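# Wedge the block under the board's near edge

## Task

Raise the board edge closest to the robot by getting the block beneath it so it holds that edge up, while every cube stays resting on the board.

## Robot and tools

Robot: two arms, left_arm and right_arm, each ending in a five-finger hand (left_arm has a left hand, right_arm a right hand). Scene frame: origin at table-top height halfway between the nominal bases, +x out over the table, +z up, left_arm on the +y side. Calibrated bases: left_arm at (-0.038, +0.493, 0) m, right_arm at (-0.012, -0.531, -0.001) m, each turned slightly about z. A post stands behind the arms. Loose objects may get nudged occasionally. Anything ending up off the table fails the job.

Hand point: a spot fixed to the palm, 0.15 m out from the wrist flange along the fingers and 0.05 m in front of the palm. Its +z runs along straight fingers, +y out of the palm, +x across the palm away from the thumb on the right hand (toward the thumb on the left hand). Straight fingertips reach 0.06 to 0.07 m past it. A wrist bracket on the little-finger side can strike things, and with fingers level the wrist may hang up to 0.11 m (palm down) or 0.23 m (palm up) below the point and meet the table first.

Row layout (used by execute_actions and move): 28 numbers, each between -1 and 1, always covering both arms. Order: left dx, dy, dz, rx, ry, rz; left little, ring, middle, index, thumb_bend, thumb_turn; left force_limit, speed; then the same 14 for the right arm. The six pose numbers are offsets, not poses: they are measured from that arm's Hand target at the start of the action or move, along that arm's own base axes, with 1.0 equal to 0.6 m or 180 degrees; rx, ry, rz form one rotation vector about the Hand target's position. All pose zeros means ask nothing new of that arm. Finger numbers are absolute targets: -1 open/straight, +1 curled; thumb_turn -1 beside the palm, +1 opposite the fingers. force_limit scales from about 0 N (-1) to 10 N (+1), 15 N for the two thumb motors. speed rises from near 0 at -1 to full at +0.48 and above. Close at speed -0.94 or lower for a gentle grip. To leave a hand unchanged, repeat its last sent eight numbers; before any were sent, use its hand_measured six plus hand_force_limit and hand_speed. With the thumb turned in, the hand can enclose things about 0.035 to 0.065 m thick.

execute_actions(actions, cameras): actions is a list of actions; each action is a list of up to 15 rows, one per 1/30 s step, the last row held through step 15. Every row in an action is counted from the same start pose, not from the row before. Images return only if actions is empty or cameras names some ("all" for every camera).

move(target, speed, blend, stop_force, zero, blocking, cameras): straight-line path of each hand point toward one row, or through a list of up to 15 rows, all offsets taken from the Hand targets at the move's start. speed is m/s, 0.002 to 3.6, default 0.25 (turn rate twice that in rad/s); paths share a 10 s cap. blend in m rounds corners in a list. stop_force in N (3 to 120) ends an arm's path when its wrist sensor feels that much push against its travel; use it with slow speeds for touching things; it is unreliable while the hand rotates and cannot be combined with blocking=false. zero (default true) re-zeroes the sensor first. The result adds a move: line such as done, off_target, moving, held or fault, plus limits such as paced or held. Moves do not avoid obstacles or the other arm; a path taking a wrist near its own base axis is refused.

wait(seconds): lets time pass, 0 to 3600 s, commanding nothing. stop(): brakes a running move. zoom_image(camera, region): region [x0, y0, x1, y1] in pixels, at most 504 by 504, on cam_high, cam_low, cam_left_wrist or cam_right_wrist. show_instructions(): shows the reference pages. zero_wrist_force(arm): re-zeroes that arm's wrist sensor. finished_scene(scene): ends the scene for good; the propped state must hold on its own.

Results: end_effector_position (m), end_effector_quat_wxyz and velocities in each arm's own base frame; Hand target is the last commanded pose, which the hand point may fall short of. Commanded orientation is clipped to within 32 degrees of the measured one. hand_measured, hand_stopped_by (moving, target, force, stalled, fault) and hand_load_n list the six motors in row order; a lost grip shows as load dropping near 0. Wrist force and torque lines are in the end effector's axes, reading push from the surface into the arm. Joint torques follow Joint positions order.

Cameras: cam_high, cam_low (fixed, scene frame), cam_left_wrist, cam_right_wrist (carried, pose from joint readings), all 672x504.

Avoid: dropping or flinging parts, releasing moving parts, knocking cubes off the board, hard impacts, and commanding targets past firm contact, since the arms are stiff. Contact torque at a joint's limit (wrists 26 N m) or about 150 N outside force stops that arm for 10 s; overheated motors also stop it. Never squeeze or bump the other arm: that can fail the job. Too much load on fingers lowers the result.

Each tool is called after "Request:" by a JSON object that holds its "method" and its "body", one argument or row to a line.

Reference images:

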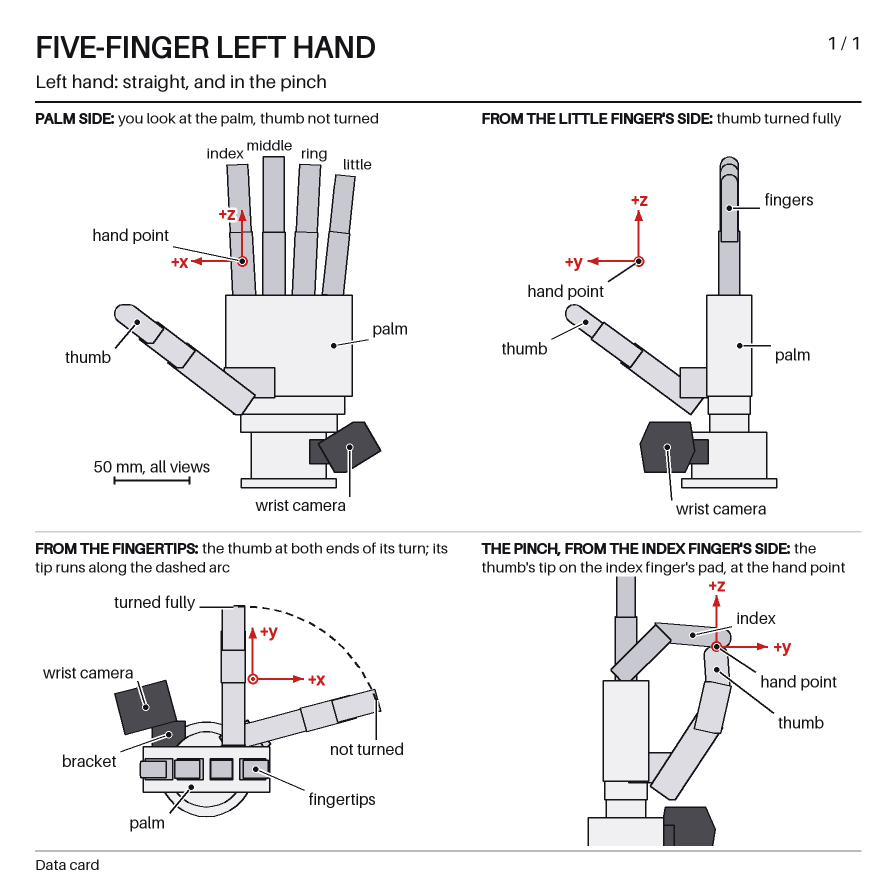

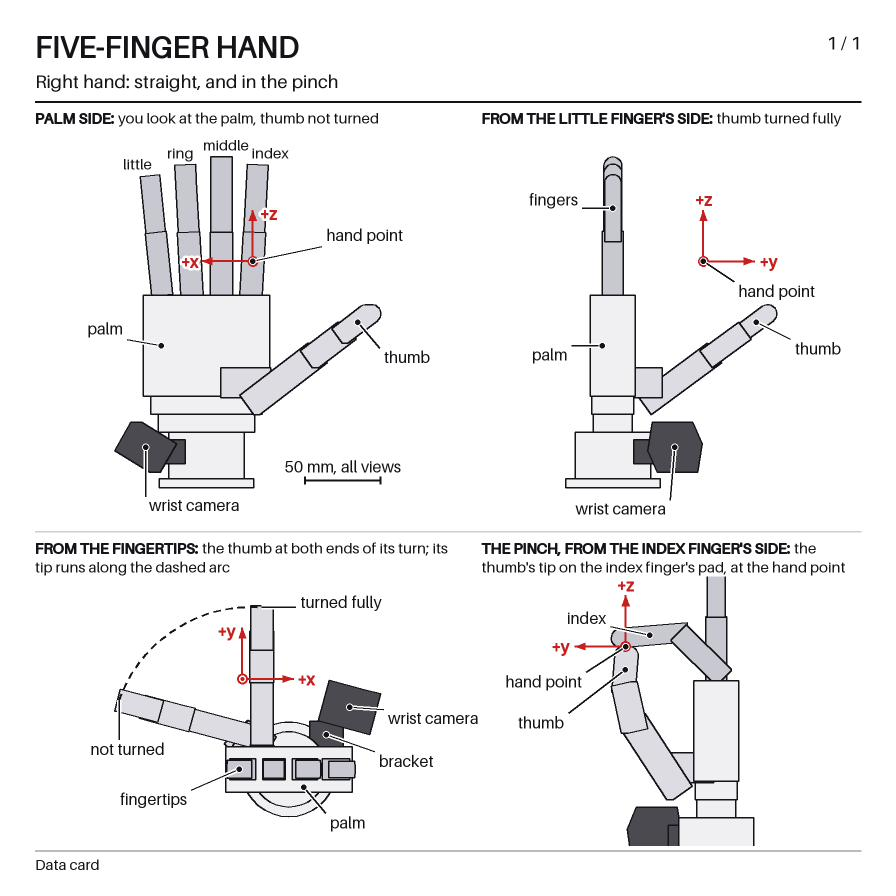

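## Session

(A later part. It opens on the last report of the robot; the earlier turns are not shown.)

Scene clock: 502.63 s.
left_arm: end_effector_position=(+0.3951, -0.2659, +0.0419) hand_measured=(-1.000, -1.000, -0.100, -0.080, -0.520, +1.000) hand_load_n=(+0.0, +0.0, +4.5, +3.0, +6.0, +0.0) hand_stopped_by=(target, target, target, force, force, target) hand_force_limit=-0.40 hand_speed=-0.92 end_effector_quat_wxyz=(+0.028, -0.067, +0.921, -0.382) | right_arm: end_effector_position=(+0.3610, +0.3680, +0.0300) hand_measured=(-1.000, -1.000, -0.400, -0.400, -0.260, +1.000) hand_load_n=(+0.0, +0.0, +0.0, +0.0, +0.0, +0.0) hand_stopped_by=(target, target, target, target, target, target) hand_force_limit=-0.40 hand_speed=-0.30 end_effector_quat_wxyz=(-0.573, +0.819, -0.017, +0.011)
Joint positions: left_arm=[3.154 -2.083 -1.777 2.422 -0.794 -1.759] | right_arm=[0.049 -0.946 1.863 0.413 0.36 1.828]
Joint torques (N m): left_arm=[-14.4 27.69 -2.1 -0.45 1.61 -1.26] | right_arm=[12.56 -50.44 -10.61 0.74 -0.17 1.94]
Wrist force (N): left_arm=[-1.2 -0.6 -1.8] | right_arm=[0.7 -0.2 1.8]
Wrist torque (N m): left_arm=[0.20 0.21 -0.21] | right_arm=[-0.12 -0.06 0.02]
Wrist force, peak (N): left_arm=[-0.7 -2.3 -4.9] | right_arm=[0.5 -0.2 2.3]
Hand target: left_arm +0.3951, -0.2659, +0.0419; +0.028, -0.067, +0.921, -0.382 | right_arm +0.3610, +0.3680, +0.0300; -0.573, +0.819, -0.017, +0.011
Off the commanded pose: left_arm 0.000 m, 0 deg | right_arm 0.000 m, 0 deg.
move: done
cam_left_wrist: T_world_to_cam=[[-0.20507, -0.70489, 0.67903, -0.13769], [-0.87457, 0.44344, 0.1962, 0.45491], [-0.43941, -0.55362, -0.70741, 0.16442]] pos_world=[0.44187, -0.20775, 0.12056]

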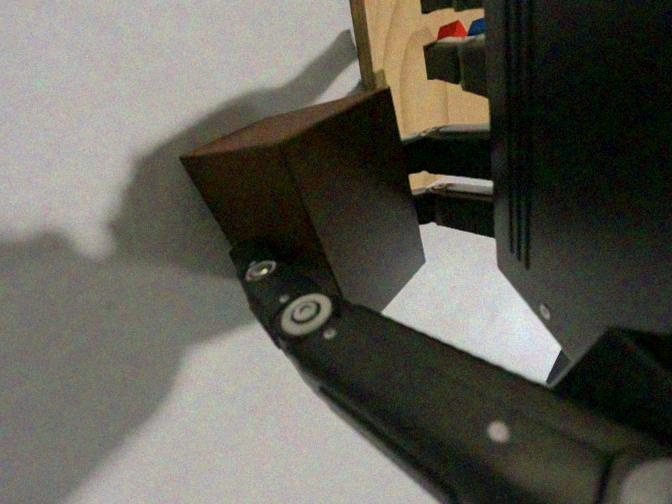

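Request:
{"method": "move", "body": {
  "target": [0,0,0.06,0,0,0,-1,-1,-0.1,0.15,-0.3,1,-0.4,-0.92,0,0,0,0,0,0,-1,-1,-0.4,-0.4,-0.26,1,-0.4,-0.3],
  "speed": 0.05,
  "cameras": ["cam_left_wrist", "cam_low"]
}}

Scene clock: 505.93 s.
left_arm: end_effector_position=(+0.3951, -0.2660, +0.0778) hand_measured=(-1.000, -1.000, -0.100, -0.080, -0.520, +1.000) hand_load_n=(+0.0, +0.0, +5.0, +3.0, +5.5, +0.0) hand_stopped_by=(target, target, target, force, force, target) hand_force_limit=-0.40 hand_speed=-0.92 end_effector_quat_wxyz=(+0.028, -0.067, +0.921, -0.382) | right_arm: end_effector_position=(+0.3610, +0.3680, +0.0300) hand_measured=(-1.000, -1.000, -0.400, -0.400, -0.260, +1.000) hand_load_n=(+0.0, +0.0, +0.0, +0.0, +0.0, +0.0) hand_stopped_by=(target, target, target, target, target, target) hand_force_limit=-0.40 hand_speed=-0.30 end_effector_quat_wxyz=(-0.573, +0.819, -0.017, +0.011)
Joint positions: left_arm=[3.154 -2.03 -1.749 2.34 -0.794 -1.759] | right_arm=[0.049 -0.946 1.863 0.413 0.36 1.828]
Joint torques (N m): left_arm=[-2.63 40.68 29.36 -4.66 1.54 1.5] | right_arm=[12.45 -49.86 -2.76 0.72 -0.19 1.97]
Wrist force (N): left_arm=[-0.9 1.7 0.1] | right_arm=[0.5 -0.1 2.1]
Wrist torque (N m): left_arm=[0.20 0.23 -0.24] | right_arm=[-0.12 -0.04 0.01]
Wrist force, peak (N): left_arm=[-0.7 2.2 0.6] | right_arm=[0.6 -0.2 2.2]
Hand target: left_arm +0.3951, -0.2659, +0.0779; +0.028, -0.067, +0.921, -0.382 | right_arm +0.3610, +0.3680, +0.0300; -0.573, +0.819, -0.017, +0.011
Off the commanded pose: left_arm 0.000 m, 0 deg | right_arm 0.000 m, 0 deg.
move: done
cam_left_wrist: T_world_to_cam=[[-0.20507, -0.70487, 0.67904, -0.16207], [-0.87453, 0.44349, 0.19626, 0.44785], [-0.43949, -0.5536, -0.70738, 0.18985]] pos_world=[0.44186, -0.20775, 0.15646]
Images, in order (width x height): cam_low 672x504, cam_left_wrist 672x504.

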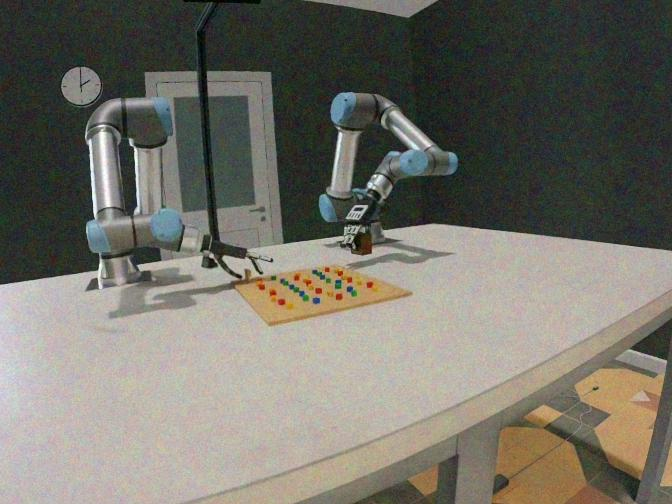

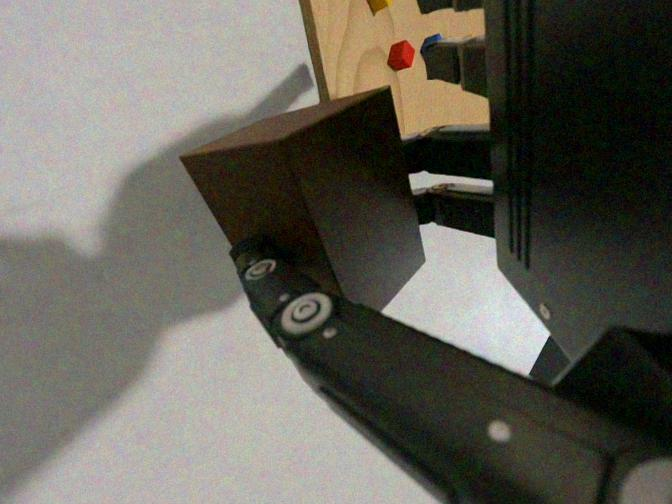

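Request:
{"method": "move", "body": {
  "target": [
    [-0.1002,-0.0318,0.037,0,0,-0.0461,-1,-1,-0.1,0.15,-0.3,1,-0.4,-0.92,0,0,0.1,0,0,0,-1,-1,-0.4,-0.4,-0.26,1,-0.4,-0.3],
    [-0.103,-0.3233,0.037,0,0,-0.0461,-1,-1,-0.1,0.15,-0.3,1,-0.4,-0.92,0,-0.2,0.1,0,0,0,-1,-1,-0.4,-0.4,-0.26,1,-0.4,-0.3],
    [-0.103,-0.3233,-0.0432,0,0,-0.0461,-1,-1,-0.1,0.15,-0.3,1,-0.4,-0.92,0,-0.2,0.1,0,0,0,-1,-1,-0.4,-0.4,-0.26,1,-0.4,-0.3]
  ],
  "speed": [0.12,0.15,0.06],
  "blend": [0.02,0.005,0],
  "cameras": ["all"]
}}

Scene clock: 536.53 s.
left_arm: end_effector_position=(+0.3333, -0.4599, +0.0521) hand_measured=(-1.000, -1.000, -0.100, -0.080, -0.520, +1.000) hand_load_n=(+0.0, +0.0, +5.0, +3.0, +5.5, +0.0) hand_stopped_by=(target, target, target, force, force, target) hand_force_limit=-0.40 hand_speed=-0.92 end_effector_quat_wxyz=(+0.000, -0.001, +0.924, -0.383) | right_arm: end_effector_position=(+0.3610, +0.2480, +0.0900) hand_measured=(-1.000, -1.000, -0.400, -0.400, -0.260, +1.000) hand_load_n=(+0.0, +0.0, +0.0, +0.0, +0.0, +0.0) hand_stopped_by=(target, target, target, target, target, target) hand_force_limit=-0.40 hand_speed=-0.30 end_effector_quat_wxyz=(-0.573, +0.819, -0.017, +0.011)
Joint positions: left_arm=[2.689 -2.14 -1.563 2.545 -0.881 -2.175] | right_arm=[-0.27 -0.971 1.991 1.11 0.415 0.972]
Joint torques (N m): left_arm=[-14.01 31.33 1.51 0.19 -0.7 -1.65] | right_arm=[-15.47 -25.62 6 3.96 0.09 -1.98]
Wrist force (N): left_arm=[-0.8 1.9 0.1] | right_arm=[0.7 -0.1 2.2]
Wrist torque (N m): left_arm=[0.26 0.21 -0.27] | right_arm=[-0.13 -0.07 0.16]
Wrist force, peak (N): left_arm=[-1.5 2.3 -0.1] | right_arm=[0.8 -0.5 2.3]
Hand target: left_arm +0.3333, -0.4599, +0.0520; +0.000, -0.001, +0.924, -0.383 | right_arm +0.3610, +0.2480, +0.0900; -0.573, +0.819, -0.017, +0.011
Off the commanded pose: left_arm 0.000 m, 0 deg | right_arm 0.000 m, 0 deg.
move: done
cam_left_wrist: T_world_to_cam=[[-0.30467, -0.6679, 0.67903, -0.24381], [-0.80139, 0.56504, 0.19621, 0.51641], [-0.51473, -0.48439, -0.7074, 0.09404]] pos_world=[0.38797, -0.40908, 0.13076]
cam_right_wrist: T_world_to_cam=[[0.26918, -0.30414, -0.91381, 0.06035], [-0.83044, -0.55383, -0.0603, 0.44313], [-0.48775, 0.7751, -0.40165, 0.13666]] pos_world=[0.41841, 0.15785, 0.13676]

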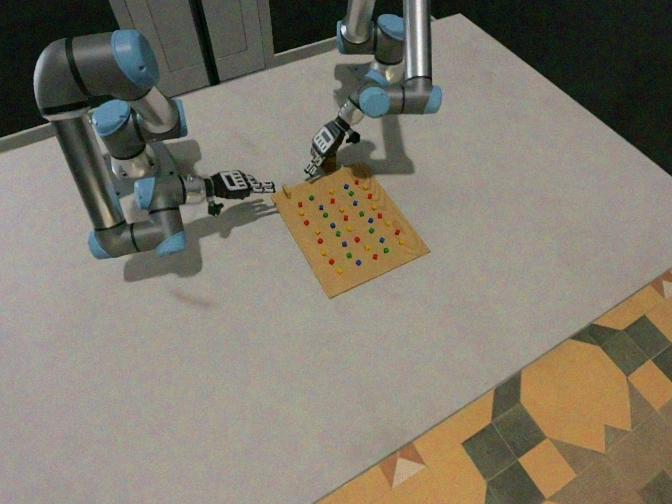

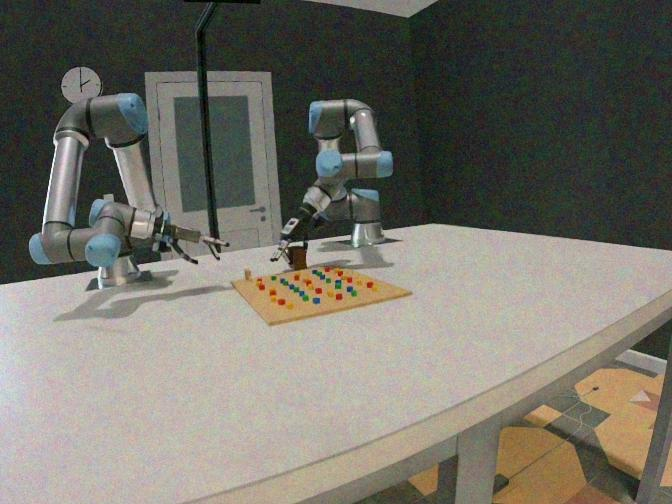

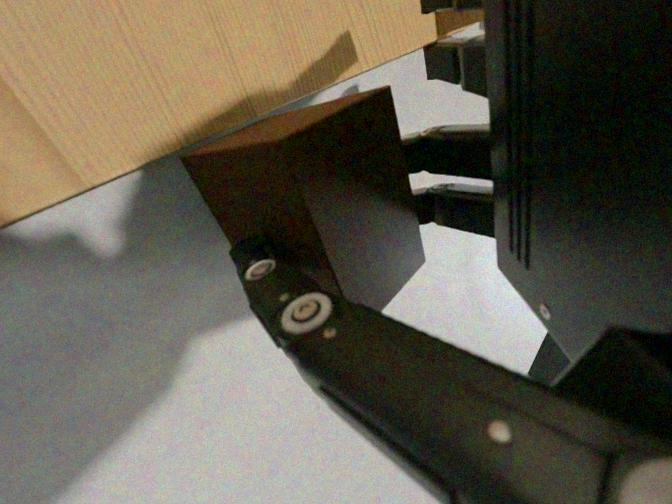

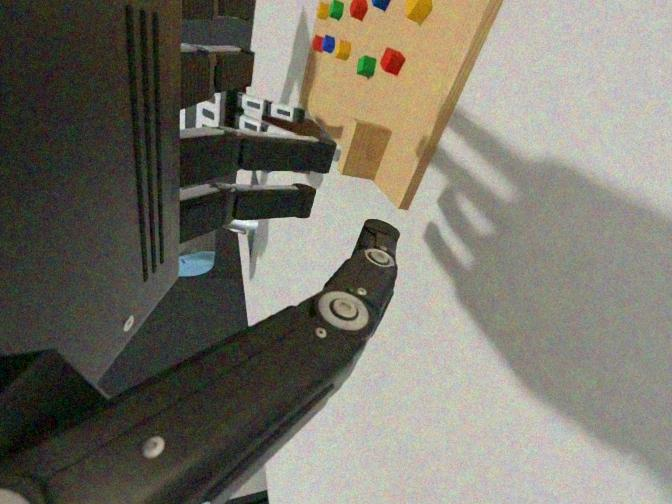

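Request:
{"method": "zoom_image", "body": {
  "camera": "cam_left_wrist",
  "region": [100, 60, 440, 320]
}}

Request:
{"method": "zoom_image", "body": {
  "camera": "cam_high",
  "region": [280, 110, 380, 210]
}}

Request:
{"method": "zoom_image", "body": {
  "camera": "cam_low",
  "region": [220, 220, 340, 300]
}}

Scaled by 1.482.

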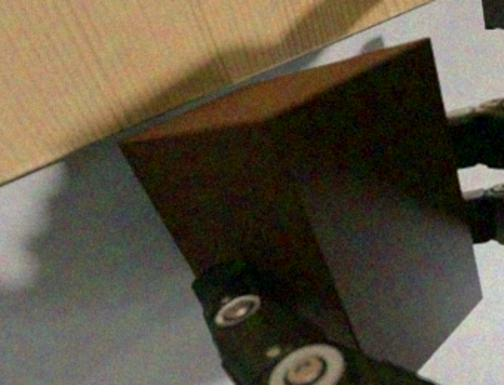

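Scaled by 5.040.

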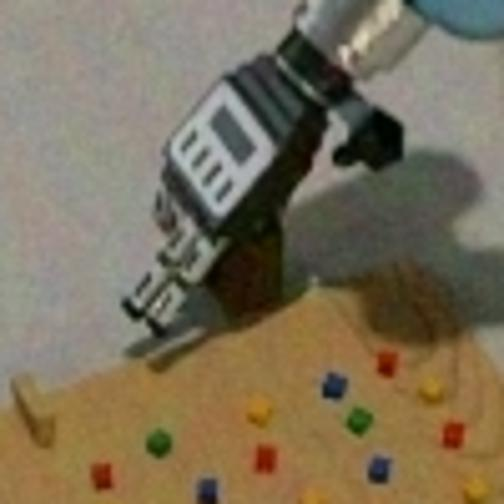

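Scaled by 4.200.

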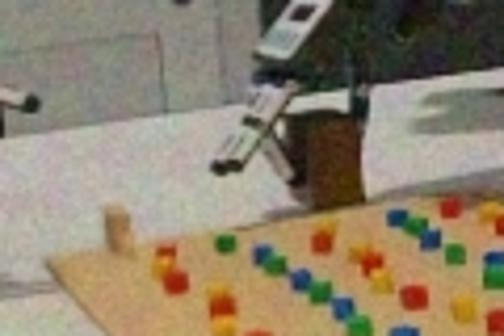

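Request:
{"method": "move", "body": {
  "target": [
    [-0.01,0,0,0,0,0,-1,-1,-0.1,0.15,-0.3,1,-0.4,-0.92,0,0,0,0,0,0,-1,-1,-0.4,-0.4,-0.26,1,-0.4,-0.3],
    [-0.01,0,-0.0225,0,0,0,-1,-1,-0.1,0.15,-0.3,1,-0.4,-0.92,0,0,0,0,0,0,-1,-1,-0.4,-0.4,-0.26,1,-0.4,-0.3]
  ],
  "speed": [0.05,0.012],
  "stop_force": 3,
  "cameras": ["cam_left_wrist", "cam_low"]
}}

Scene clock: 552.60 s.
left_arm: end_effector_position=(+0.3273, -0.4599, +0.0421) hand_measured=(-1.000, -1.000, -0.100, -0.080, -0.520, +1.000) hand_load_n=(+0.0, +0.0, +5.5, +2.5, +5.5, +0.0) hand_stopped_by=(target, target, target, force, force, target) hand_force_limit=-0.40 hand_speed=-0.92 end_effector_quat_wxyz=(+0.000, -0.001, +0.924, -0.383) | right_arm: end_effector_position=(+0.3610, +0.2480, +0.0900) hand_measured=(-1.000, -1.000, -0.400, -0.400, -0.260, +1.000) hand_load_n=(+0.0, +0.0, +0.0, +0.0, +0.0, +0.5) hand_stopped_by=(target, target, target, target, target, target) hand_force_limit=-0.40 hand_speed=-0.30 end_effector_quat_wxyz=(-0.573, +0.819, -0.017, +0.011)
Joint positions: left_arm=[2.683 -2.143 -1.587 2.577 -0.884 -2.182] | right_arm=[-0.27 -0.971 1.991 1.11 0.415 0.972]
Joint torques (N m): left_arm=[-13.71 46.28 30.2 -3.9 -0.6 -0.8] | right_arm=[-15.22 -25.75 5.91 3.89 0.06 -1.95]
Wrist force (N): left_arm=[-0.8 2.2 0.1] | right_arm=[0.6 -0.1 2.1]
Wrist torque (N m): left_arm=[0.30 0.23 -0.27] | right_arm=[-0.11 -0.06 0.16]
Wrist force, peak (N): left_arm=[-2.0 -2.4 -5.6] | right_arm=[0.8 -0.2 2.4]
Hand target: left_arm +0.3273, -0.4599, +0.0421; +0.000, -0.001, +0.924, -0.383 (not the last commanded pose) | right_arm +0.3610, +0.2480, +0.0900; -0.573, +0.819, -0.017, +0.011
Off the commanded pose: left_arm 0.004 m, 0 deg | right_arm 0.000 m, 0 deg.
move: contact (left_arm); path passed 1 of 2 targets
cam_left_wrist: T_world_to_cam=[[-0.30462, -0.66794, 0.67902, -0.23882], [-0.80141, 0.565, 0.19626, 0.51356], [-0.51473, -0.48439, -0.7074, 0.08381]] pos_world=[0.38197, -0.40908, 0.12066]
Images, in order (width x height): cam_low 672x504, cam_left_wrist 672x504.

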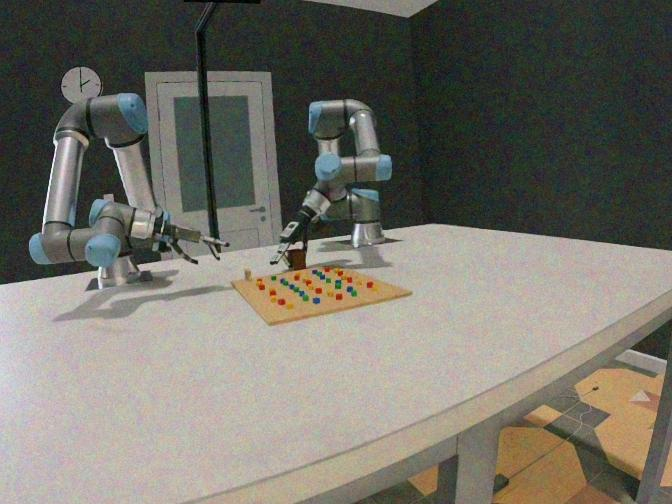

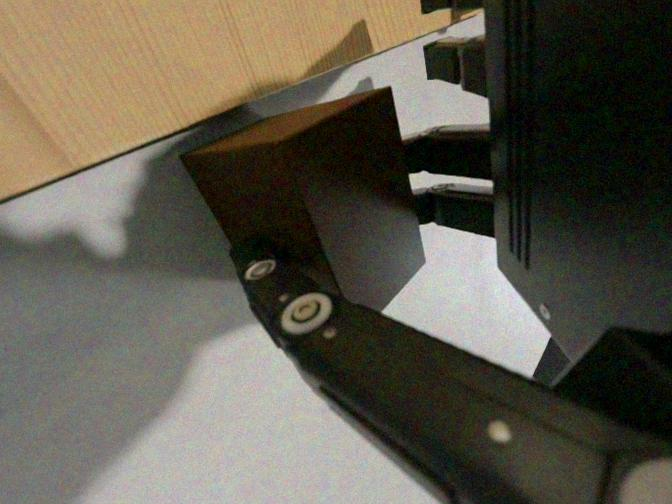

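Request:
{"method": "move", "body": {
  "target": [0,0,0,0,0,0,-1,-1,-0.4,-0.4,-0.75,1,-0.4,-0.85,0,0,0,0,0,0,-1,-1,-0.4,-0.4,-0.26,1,-0.4,-0.3],
  "cameras": ["cam_left_wrist"]
}}

Scene clock: 558.20 s.
left_arm: end_effector_position=(+0.3273, -0.4599, +0.0421) hand_measured=(-1.000, -1.000, -0.400, -0.400, -0.750, +1.000) hand_load_n=(+0.0, +0.0, -0.5, +0.0, +0.0, +0.0) hand_stopped_by=(target, target, target, target, target, target) hand_force_limit=-0.40 hand_speed=-0.85 end_effector_quat_wxyz=(+0.000, -0.001, +0.924, -0.383) | right_arm: end_effector_position=(+0.3610, +0.2480, +0.0900) hand_measured=(-1.000, -1.000, -0.400, -0.400, -0.260, +1.000) hand_load_n=(+0.0, +0.0, -0.5, +0.0, +0.0, +0.0) hand_stopped_by=(target, target, target, target, target, target) hand_force_limit=-0.40 hand_speed=-0.30 end_effector_quat_wxyz=(-0.573, +0.819, -0.017, +0.011)
Joint positions: left_arm=[2.683 -2.143 -1.587 2.577 -0.884 -2.182] | right_arm=[-0.27 -0.971 1.991 1.11 0.415 0.972]
Joint torques (N m): left_arm=[-9.61 39.61 25.53 -2.08 -0.38 1.14] | right_arm=[-15.1 -26 6.3 3.92 0.01 -1.99]
Wrist force (N): left_arm=[-1.1 1.0 -0.6] | right_arm=[0.6 -0.1 2.0]
Wrist torque (N m): left_arm=[0.21 0.25 -0.26] | right_arm=[-0.12 -0.06 0.16]
Wrist force, peak (N): left_arm=[-1.2 2.3 0.3] | right_arm=[0.6 -0.2 2.4]
Hand target: left_arm +0.3273, -0.4599, +0.0421; +0.000, -0.001, +0.924, -0.383 | right_arm +0.3610, +0.2480, +0.0900; -0.573, +0.819, -0.017, +0.011
Off the commanded pose: left_arm 0.000 m, 0 deg | right_arm 0.000 m, 0 deg.
move: done
cam_left_wrist: T_world_to_cam=[[-0.30467, -0.6679, 0.67903, -0.23878], [-0.80139, 0.56504, 0.19621, 0.51358], [-0.51473, -0.48439, -0.7074, 0.08381]] pos_world=[0.38197, -0.40908, 0.12066]

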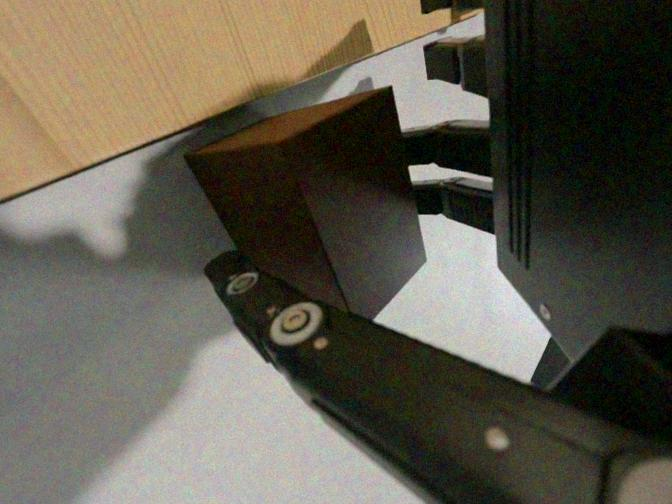

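Request:
{"method": "move", "body": {
  "target": [
    [0,0,0,0,0,0,-1,-1,-0.75,-0.75,-1,1,-0.4,-0.6,0,0,0,0,0,0,-1,-1,-0.4,-0.4,-0.26,1,-0.4,-0.3],
    [0,0,0.1667,0,0,0,-1,-1,-0.75,-0.75,-1,1,-0.4,-0.6,0,0.1,0,0,0,0,-1,-1,-0.4,-0.4,-0.26,1,-0.4,-0.3],
    [-0.0622,0.0498,0.2965,0.2298,-0.2298,-0.4608,-1,-1,-0.75,-0.75,-1,1,-0.4,-0.3,0,0.2,0,0,0,0,-1,-1,-0.4,-0.4,-0.26,1,-0.4,-0.3],
    [0.0112,0.0515,0.2632,0.2298,-0.2298,-0.4608,-1,-1,-1,-1,-1,-1,-0.4,0,0,0.2,0,0,0,0,-1,-1,-0.4,-0.4,-0.26,1,-0.4,-0.3]
  ],
  "speed": [0.1,0.12,0.4,0.15],
  "blend": [0,0.03,0.01,0],
  "cameras": ["all"]
}}

Scene clock: 593.93 s.
left_arm: end_effector_position=(+0.3340, -0.4290, +0.2000) hand_measured=(-1.000, -1.000, -1.000, -1.000, -1.000, -1.000) hand_load_n=(+0.0, +0.5, +0.0, +0.0, +0.0, +0.0) hand_stopped_by=(target, target, target, target, target, target) hand_force_limit=-0.40 hand_speed=0.00 end_effector_quat_wxyz=(+0.049, +0.705, +0.706, +0.049) | right_arm: end_effector_position=(+0.3610, +0.3680, +0.0900) hand_measured=(-1.000, -1.000, -0.400, -0.400, -0.260, +1.000) hand_load_n=(+0.0, +0.0, +0.0, +0.0, +0.0, +0.0) hand_stopped_by=(target, target, target, target, target, target) hand_force_limit=-0.40 hand_speed=-0.30 end_effector_quat_wxyz=(-0.573, +0.819, -0.017, +0.011)
Joint positions: left_arm=[2.311 -2.105 -1.241 1.869 -1.673 -0.826] | right_arm=[0.049 -1.057 1.839 0.547 0.36 1.828]
Joint torques (N m): left_arm=[12.58 33.39 32.81 -0.28 1.04 1.73] | right_arm=[12.08 -47.87 -24.35 0.66 -0.19 1.93]
Wrist force (N): left_arm=[-1.6 0.4 0.2] | right_arm=[0.5 0.0 2.2]
Wrist torque (N m): left_arm=[0.05 0.33 -0.21] | right_arm=[-0.12 -0.05 0.00]
Wrist force, peak (N): left_arm=[-1.0 1.8 0.0] | right_arm=[0.8 -0.1 2.5]
Hand target: left_arm +0.3340, -0.4290, +0.2000; +0.049, +0.705, +0.706, +0.049 | right_arm +0.3610, +0.3680, +0.0900; -0.573, +0.819, -0.017, +0.011
Off the commanded pose: left_arm 0.000 m, 0 deg | right_arm 0.000 m, 0 deg.
move: done; blend cut to 0 m at target 3
cam_left_wrist: T_world_to_cam=[[-0.9442, 0.30474, -0.12499, 0.46837], [0.18326, 0.80137, 0.56941, 0.16835], [0.27368, 0.51473, -0.8125, 0.40026]] pos_world=[0.30183, -0.48367, 0.2879]
cam_right_wrist: T_world_to_cam=[[0.26918, -0.30414, -0.91381, 0.09685], [-0.83044, -0.55383, -0.0603, 0.50959], [-0.48775, 0.7751, -0.40165, 0.04365]] pos_world=[0.41841, 0.27785, 0.13676]

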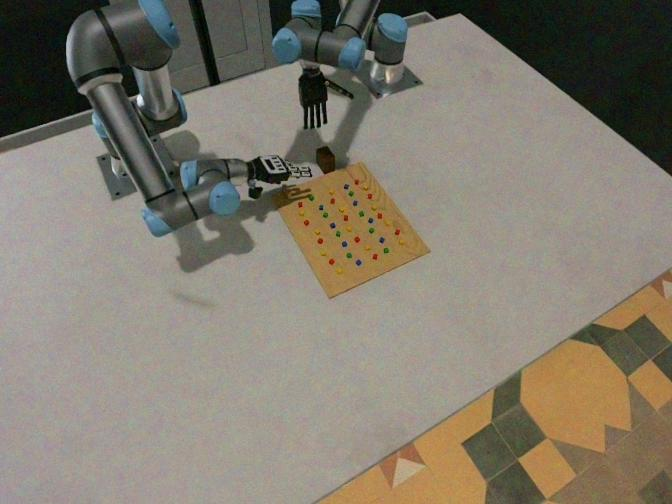

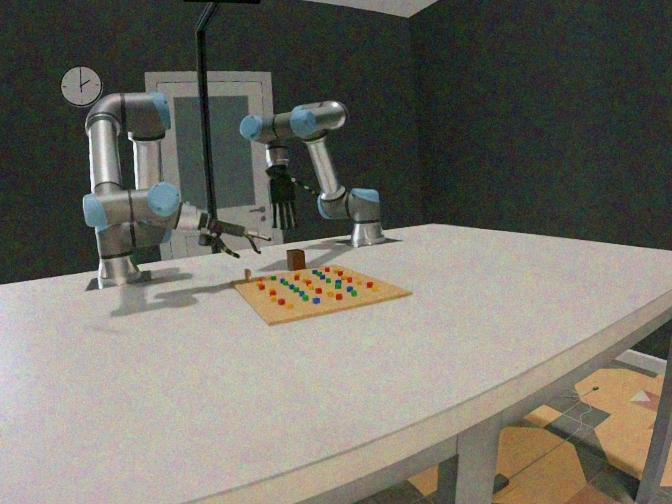

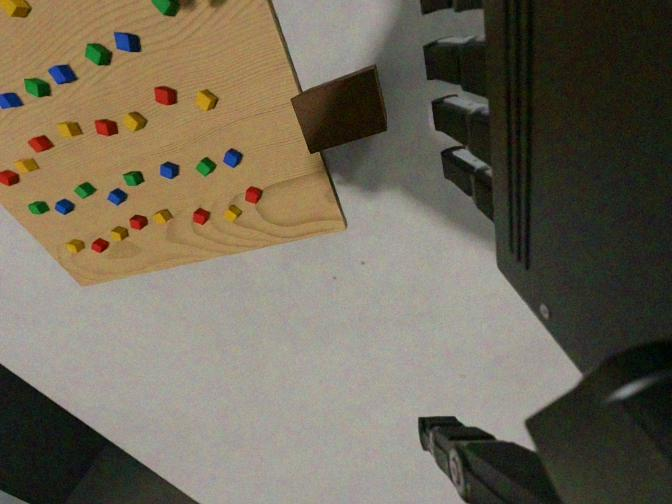

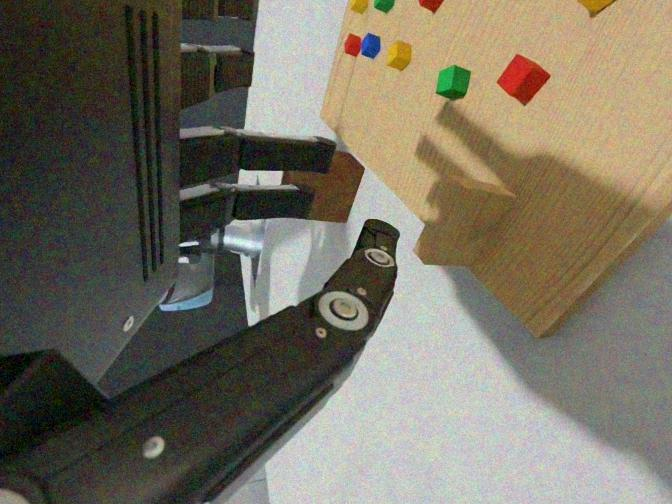

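Request:
{"method": "zoom_image", "body": {
  "camera": "cam_left_wrist",
  "region": [260, 30, 440, 250]
}}

Scaled by 2.291.

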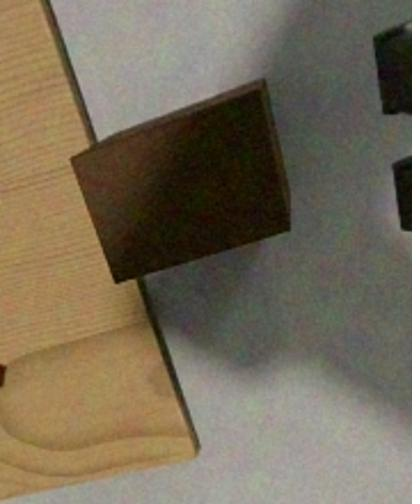

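Request:
{"method": "move", "body": {
  "target": [-0.0017,0.0083,-0.1833,0,0,0,-1,-1,-1,-1,-1,-1,-0.4,0,0,-0.0067,-0.1,0,0,0,-1,-1,-0.4,-0.4,-0.26,1,-0.4,-0.3],
  "speed": 0.07,
  "stop_force": 8,
  "cameras": ["all"]
}}

Request:
{"method": "zoom_image", "body": {
  "camera": "cam_left_wrist",
  "region": [200, 0, 504, 260]
}}

Scene clock: 617.07 s.
left_arm: end_effector_position=(+0.3330, -0.4240, +0.0900) hand_measured=(-1.000, -1.000, -1.000, -1.000, -1.000, -1.000) hand_load_n=(+0.5, +0.5, +0.0, +0.0, +0.0, +0.0) hand_stopped_by=(target, target, target, target, target, target) hand_force_limit=-0.40 hand_speed=0.00 end_effector_quat_wxyz=(+0.049, +0.705, +0.706, +0.049) | right_arm: end_effector_position=(+0.3610, +0.3640, +0.0300) hand_measured=(-1.000, -1.000, -0.400, -0.400, -0.260, +1.000) hand_load_n=(+0.0, +0.0, +0.0, +0.0, +0.0, +0.0) hand_stopped_by=(target, target, target, target, target, target) hand_force_limit=-0.40 hand_speed=-0.30 end_effector_quat_wxyz=(-0.573, +0.819, -0.017, +0.011)
Joint positions: left_arm=[2.317 -2.18 -1.417 2.12 -1.673 -0.821] | right_arm=[0.039 -0.943 1.867 0.432 0.358 1.8]
Joint torques (N m): left_arm=[12.43 33.62 1.7 -0.36 1.25 1.65] | right_arm=[-14.89 -28.76 4.48 0.75 -2.77 -2]
Wrist force (N): left_arm=[-1.7 0.6 0.1] | right_arm=[0.7 -0.1 2.2]
Wrist torque (N m): left_arm=[0.07 0.35 -0.23] | right_arm=[-0.13 -0.08 0.17]
Wrist force, peak (N): left_arm=[-1.7 0.6 -0.4] | right_arm=[0.6 0.0 2.6]
Hand target: left_arm +0.3330, -0.4240, +0.0900; +0.049, +0.705, +0.706, +0.049 | right_arm +0.3610, +0.3640, +0.0300; -0.573, +0.819, -0.017, +0.011
Off the commanded pose: left_arm 0.000 m, 0 deg | right_arm 0.000 m, 0 deg.
move: done
cam_left_wrist: T_world_to_cam=[[-0.94421, 0.30472, -0.12497, 0.45214], [0.18324, 0.80133, 0.56947, 0.22714], [0.27367, 0.5148, -0.81246, 0.30862]] pos_world=[0.30083, -0.47867, 0.1779]
cam_right_wrist: T_world_to_cam=[[0.26918, -0.30414, -0.91381, 0.0408], [-0.83044, -0.55383, -0.0603, 0.50376], [-0.48775, 0.7751, -0.40165, 0.02265]] pos_world=[0.41841, 0.27385, 0.07676]

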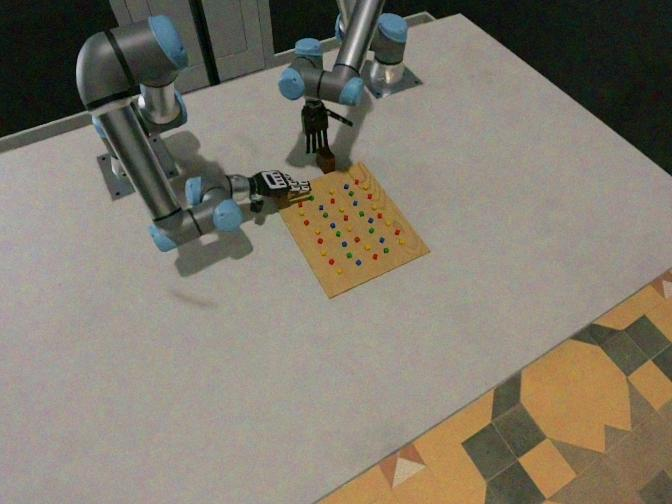

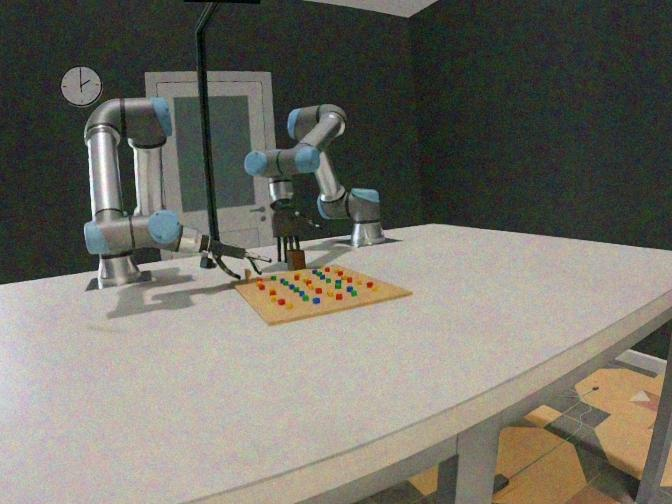

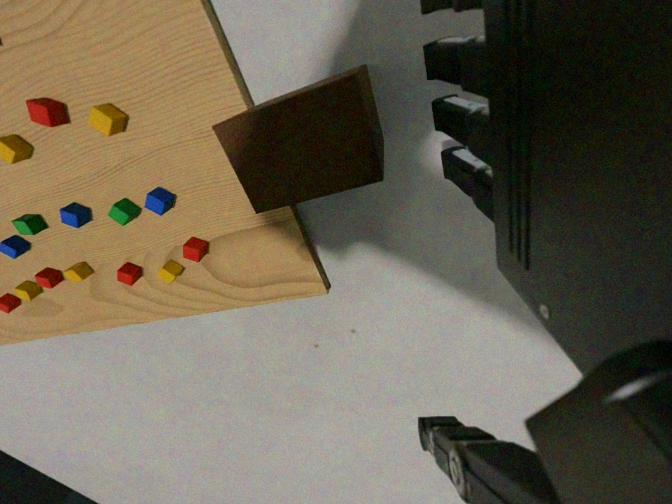

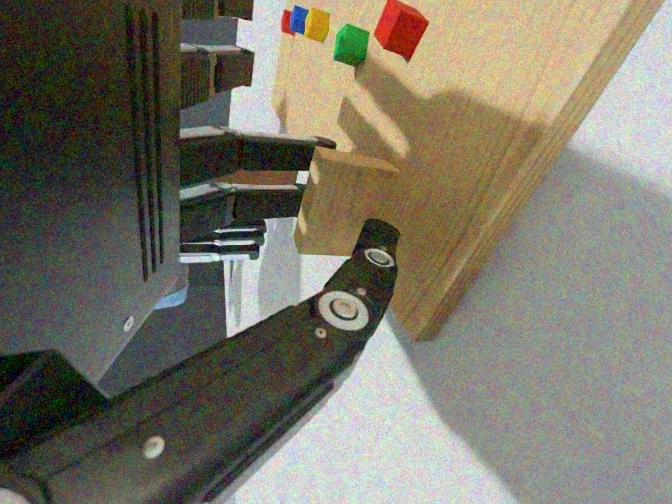

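Scaled by 1.658.

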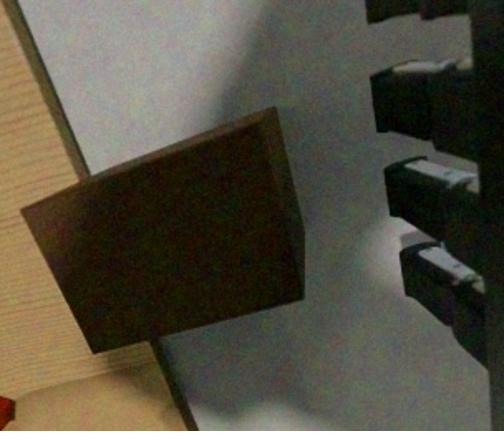

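Request:
{"method": "move", "body": {
  "target": [
    [0,0.0067,0,0,0,0,-1,-1,-1,-1,-1,-1,-0.4,0,0,0.0067,0,0,0,0,-1,-1,-0.4,-0.4,-0.26,1,-0.4,-0.3],
    [0,0.0067,0,0,0,0,-1,-1,-1,-1,-1,-1,-0.4,0,0,0.0067,0,0,0,0,-1,-1,0.1,0.1,-0.26,1,-0.6,-0.92]
  ],
  "speed": 0.03,
  "cameras": ["cam_right_wrist"]
}}

Request:
{"method": "zoom_image", "body": {
  "camera": "cam_right_wrist",
  "region": [240, 100, 460, 300]
}}

Scene clock: 632.17 s.
left_arm: end_effector_position=(+0.3330, -0.4200, +0.0900) hand_measured=(-1.000, -1.000, -1.000, -1.000, -1.000, -1.000) hand_load_n=(+0.0, +0.0, +0.0, +0.0, +0.0, +0.0) hand_stopped_by=(target, target, target, target, target, target) hand_force_limit=-0.40 hand_speed=0.00 end_effector_quat_wxyz=(+0.049, +0.705, +0.706, +0.049) | right_arm: end_effector_position=(+0.3610, +0.3680, +0.0300) hand_measured=(-1.000, -1.000, +0.026, +0.056, -0.260, +1.000) hand_load_n=(+0.0, +0.0, +0.0, +1.5, +0.0, +0.0) hand_stopped_by=(target, target, force, force, target, target) hand_force_limit=-0.60 hand_speed=-0.92 end_effector_quat_wxyz=(-0.573, +0.819, -0.017, +0.011)
Joint positions: left_arm=[2.322 -2.172 -1.43 2.126 -1.672 -0.816] | right_arm=[0.049 -0.946 1.863 0.413 0.36 1.828]
Joint torques (N m): left_arm=[11.66 48.94 1.37 -0.3 0.91 1.64] | right_arm=[9.93 -49.23 -19.69 1.68 -0.28 1.91]
Wrist force (N): left_arm=[-1.5 0.8 -0.1] | right_arm=[1.3 -0.2 3.7]
Wrist torque (N m): left_arm=[0.10 0.32 -0.23] | right_arm=[-0.19 -0.10 0.01]
Wrist force, peak (N): left_arm=[-1.9 0.7 0.0] | right_arm=[2.0 -1.5 4.2]
Hand target: left_arm +0.3330, -0.4200, +0.0900; +0.049, +0.705, +0.706, +0.049 | right_arm +0.3610, +0.3680, +0.0300; -0.573, +0.819, -0.017, +0.011
Off the commanded pose: left_arm 0.000 m, 0 deg | right_arm 0.000 m, 0 deg.
move: done
cam_right_wrist: T_world_to_cam=[[0.26926, -0.30409, -0.9138, 0.04201], [-0.83042, -0.55386, -0.06038, 0.50603], [-0.48775, 0.7751, -0.40165, 0.01947]] pos_world=[0.41841, 0.27795, 0.07676]

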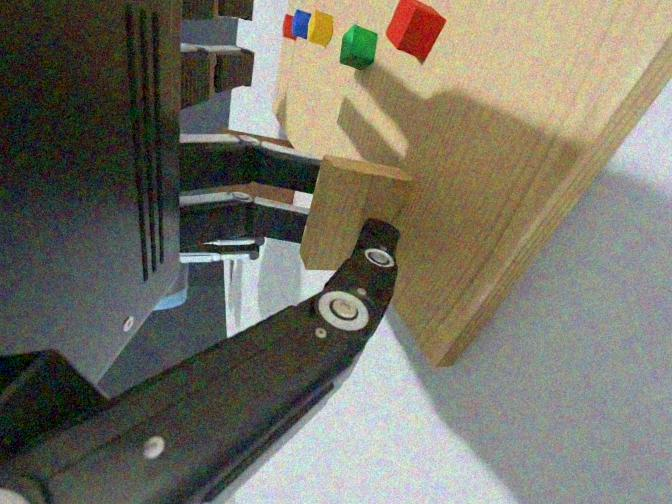

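Scaled by 2.291.

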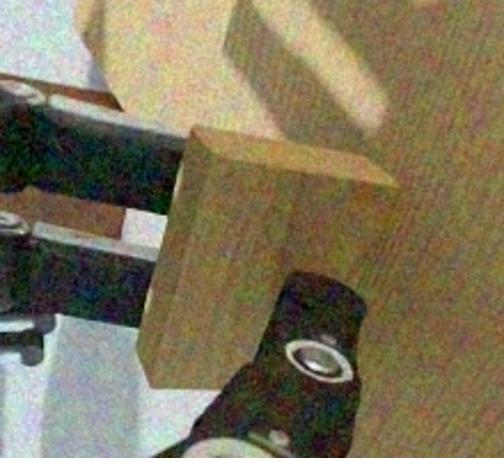

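Request:
{"method": "move", "body": {
  "target": [0,0,0,0,0,0,-1,-1,-1,-1,-1,-1,-0.4,0,0,0,0,0,0,0,-1,-1,0.1,0.1,0.1,1,-0.5,-0.92],
  "speed": 0.03,
  "cameras": ["cam_right_wrist"]
}}

Request:
{"method": "zoom_image", "body": {
  "camera": "cam_right_wrist",
  "region": [240, 100, 460, 300]
}}

Scene clock: 640.47 s.
left_arm: end_effector_position=(+0.3330, -0.4200, +0.0900) hand_measured=(-1.000, -1.000, -1.000, -1.000, -1.000, -1.000) hand_load_n=(+0.0, +0.0, +0.0, +0.0, +0.0, +0.0) hand_stopped_by=(target, target, target, target, target, target) hand_force_limit=-0.40 hand_speed=0.00 end_effector_quat_wxyz=(+0.049, +0.705, +0.706, +0.049) | right_arm: end_effector_position=(+0.3610, +0.3680, +0.0300) hand_measured=(-1.000, -1.000, +0.026, +0.056, -0.082, +1.000) hand_load_n=(+0.0, +0.0, +0.0, +1.5, +4.0, +0.0) hand_stopped_by=(target, target, force, force, force, target) hand_force_limit=-0.50 hand_speed=-0.92 end_effector_quat_wxyz=(-0.573, +0.819, -0.017, +0.011)
Joint positions: left_arm=[2.322 -2.172 -1.43 2.126 -1.672 -0.816] | right_arm=[0.049 -0.946 1.863 0.413 0.36 1.828]
Joint torques (N m): left_arm=[12.01 47.37 1.75 -0.37 0.92 1.54] | right_arm=[-3.28 -44.53 -6.28 3.63 -1.61 1.5]
Wrist force (N): left_arm=[-1.3 0.2 -0.1] | right_arm=[1.4 2.4 2.5]
Wrist torque (N m): left_arm=[0.02 0.29 -0.19] | right_arm=[-0.03 -0.09 0.06]
Wrist force, peak (N): left_arm=[-1.8 0.4 0.0] | right_arm=[1.3 0.1 4.0]
Hand target: left_arm +0.3330, -0.4200, +0.0900; +0.049, +0.705, +0.706, +0.049 | right_arm +0.3610, +0.3680, +0.0300; -0.573, +0.819, -0.017, +0.011
Off the commanded pose: left_arm 0.000 m, 0 deg | right_arm 0.000 m, 0 deg.
move: done
cam_right_wrist: T_world_to_cam=[[0.26918, -0.30414, -0.91381, 0.04205], [-0.83044, -0.55383, -0.0603, 0.50603], [-0.48775, 0.7751, -0.40165, 0.01947]] pos_world=[0.41841, 0.27795, 0.07676]

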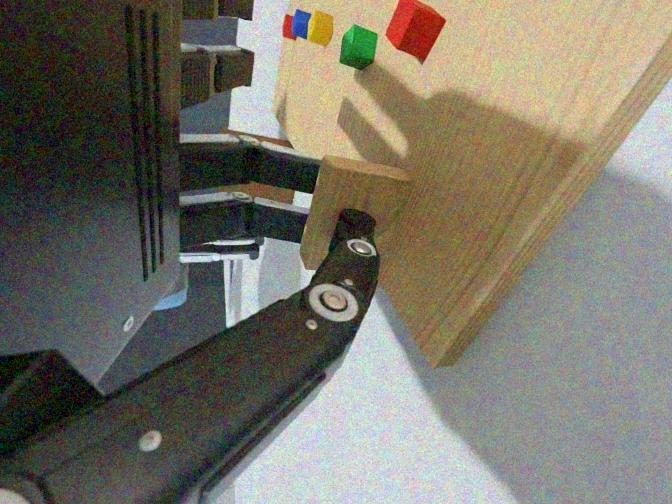

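Scaled by 2.291.

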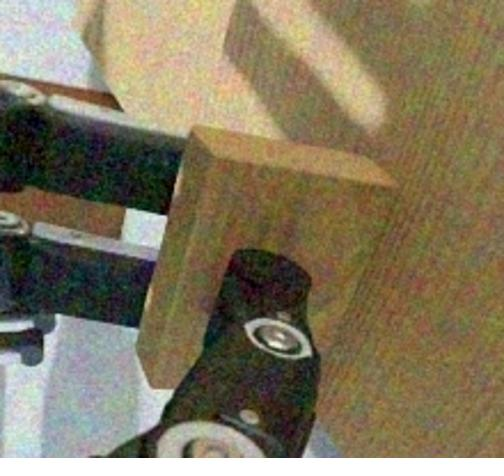

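Request:
{"method": "move", "body": {
  "target": [0,0,0,0,0,0,-1,-1,-1,-1,-1,-1,-0.4,0,0,0,0,0,0,0,-1,-1,0.35,0.35,0.1,1,0.5,-0.92],
  "speed": 0.03,
  "cameras": ["cam_right_wrist"]
}}

Request:
{"method": "zoom_image", "body": {
  "camera": "cam_right_wrist",
  "region": [240, 100, 460, 300]
}}

Scene clock: 645.47 s.
left_arm: end_effector_position=(+0.3330, -0.4200, +0.0900) hand_measured=(-1.000, -1.000, -1.000, -1.000, -1.000, -1.000) hand_load_n=(+0.0, +0.0, +0.0, +0.0, +0.0, +0.5) hand_stopped_by=(target, target, target, target, target, target) hand_force_limit=-0.40 hand_speed=0.00 end_effector_quat_wxyz=(+0.049, +0.705, +0.706, +0.049) | right_arm: end_effector_position=(+0.3610, +0.3680, +0.0300) hand_measured=(-1.000, -1.000, +0.076, +0.104, -0.082, +1.000) hand_load_n=(+0.0, +0.0, +7.5, +8.0, +4.5, +0.0) hand_stopped_by=(target, target, force, force, force, target) hand_force_limit=0.50 hand_speed=-0.92 end_effector_quat_wxyz=(-0.573, +0.819, -0.017, +0.011)
Joint positions: left_arm=[2.322 -2.172 -1.43 2.126 -1.672 -0.816] | right_arm=[0.049 -0.946 1.863 0.413 0.36 1.828]
Joint torques (N m): left_arm=[12.17 47.45 1.93 -0.21 0.94 1.54] | right_arm=[-12.85 -40.37 0.59 3.58 -2.73 1.06]
Wrist force (N): left_arm=[-1.5 0.2 -0.2] | right_arm=[2.0 -0.1 3.5]
Wrist torque (N m): left_arm=[0.03 0.32 -0.21] | right_arm=[-0.19 -0.13 0.03]
Wrist force, peak (N): left_arm=[-1.9 0.5 0.2] | right_arm=[1.8 1.0 4.4]
Hand target: left_arm +0.3330, -0.4200, +0.0900; +0.049, +0.705, +0.706, +0.049 | right_arm +0.3610, +0.3680, +0.0300; -0.573, +0.819, -0.017, +0.011
Off the commanded pose: left_arm 0.000 m, 0 deg | right_arm 0.000 m, 0 deg.
move: done
cam_right_wrist: T_world_to_cam=[[0.26918, -0.30414, -0.91381, 0.04205], [-0.83044, -0.55383, -0.0603, 0.50603], [-0.48775, 0.7751, -0.40165, 0.01947]] pos_world=[0.41841, 0.27795, 0.07676]

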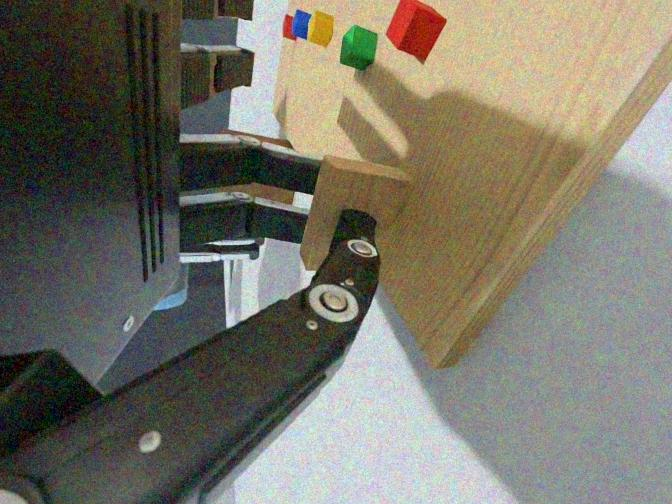

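Scaled by 2.291.

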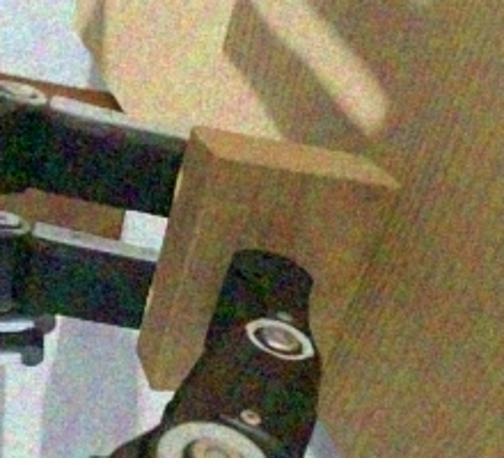

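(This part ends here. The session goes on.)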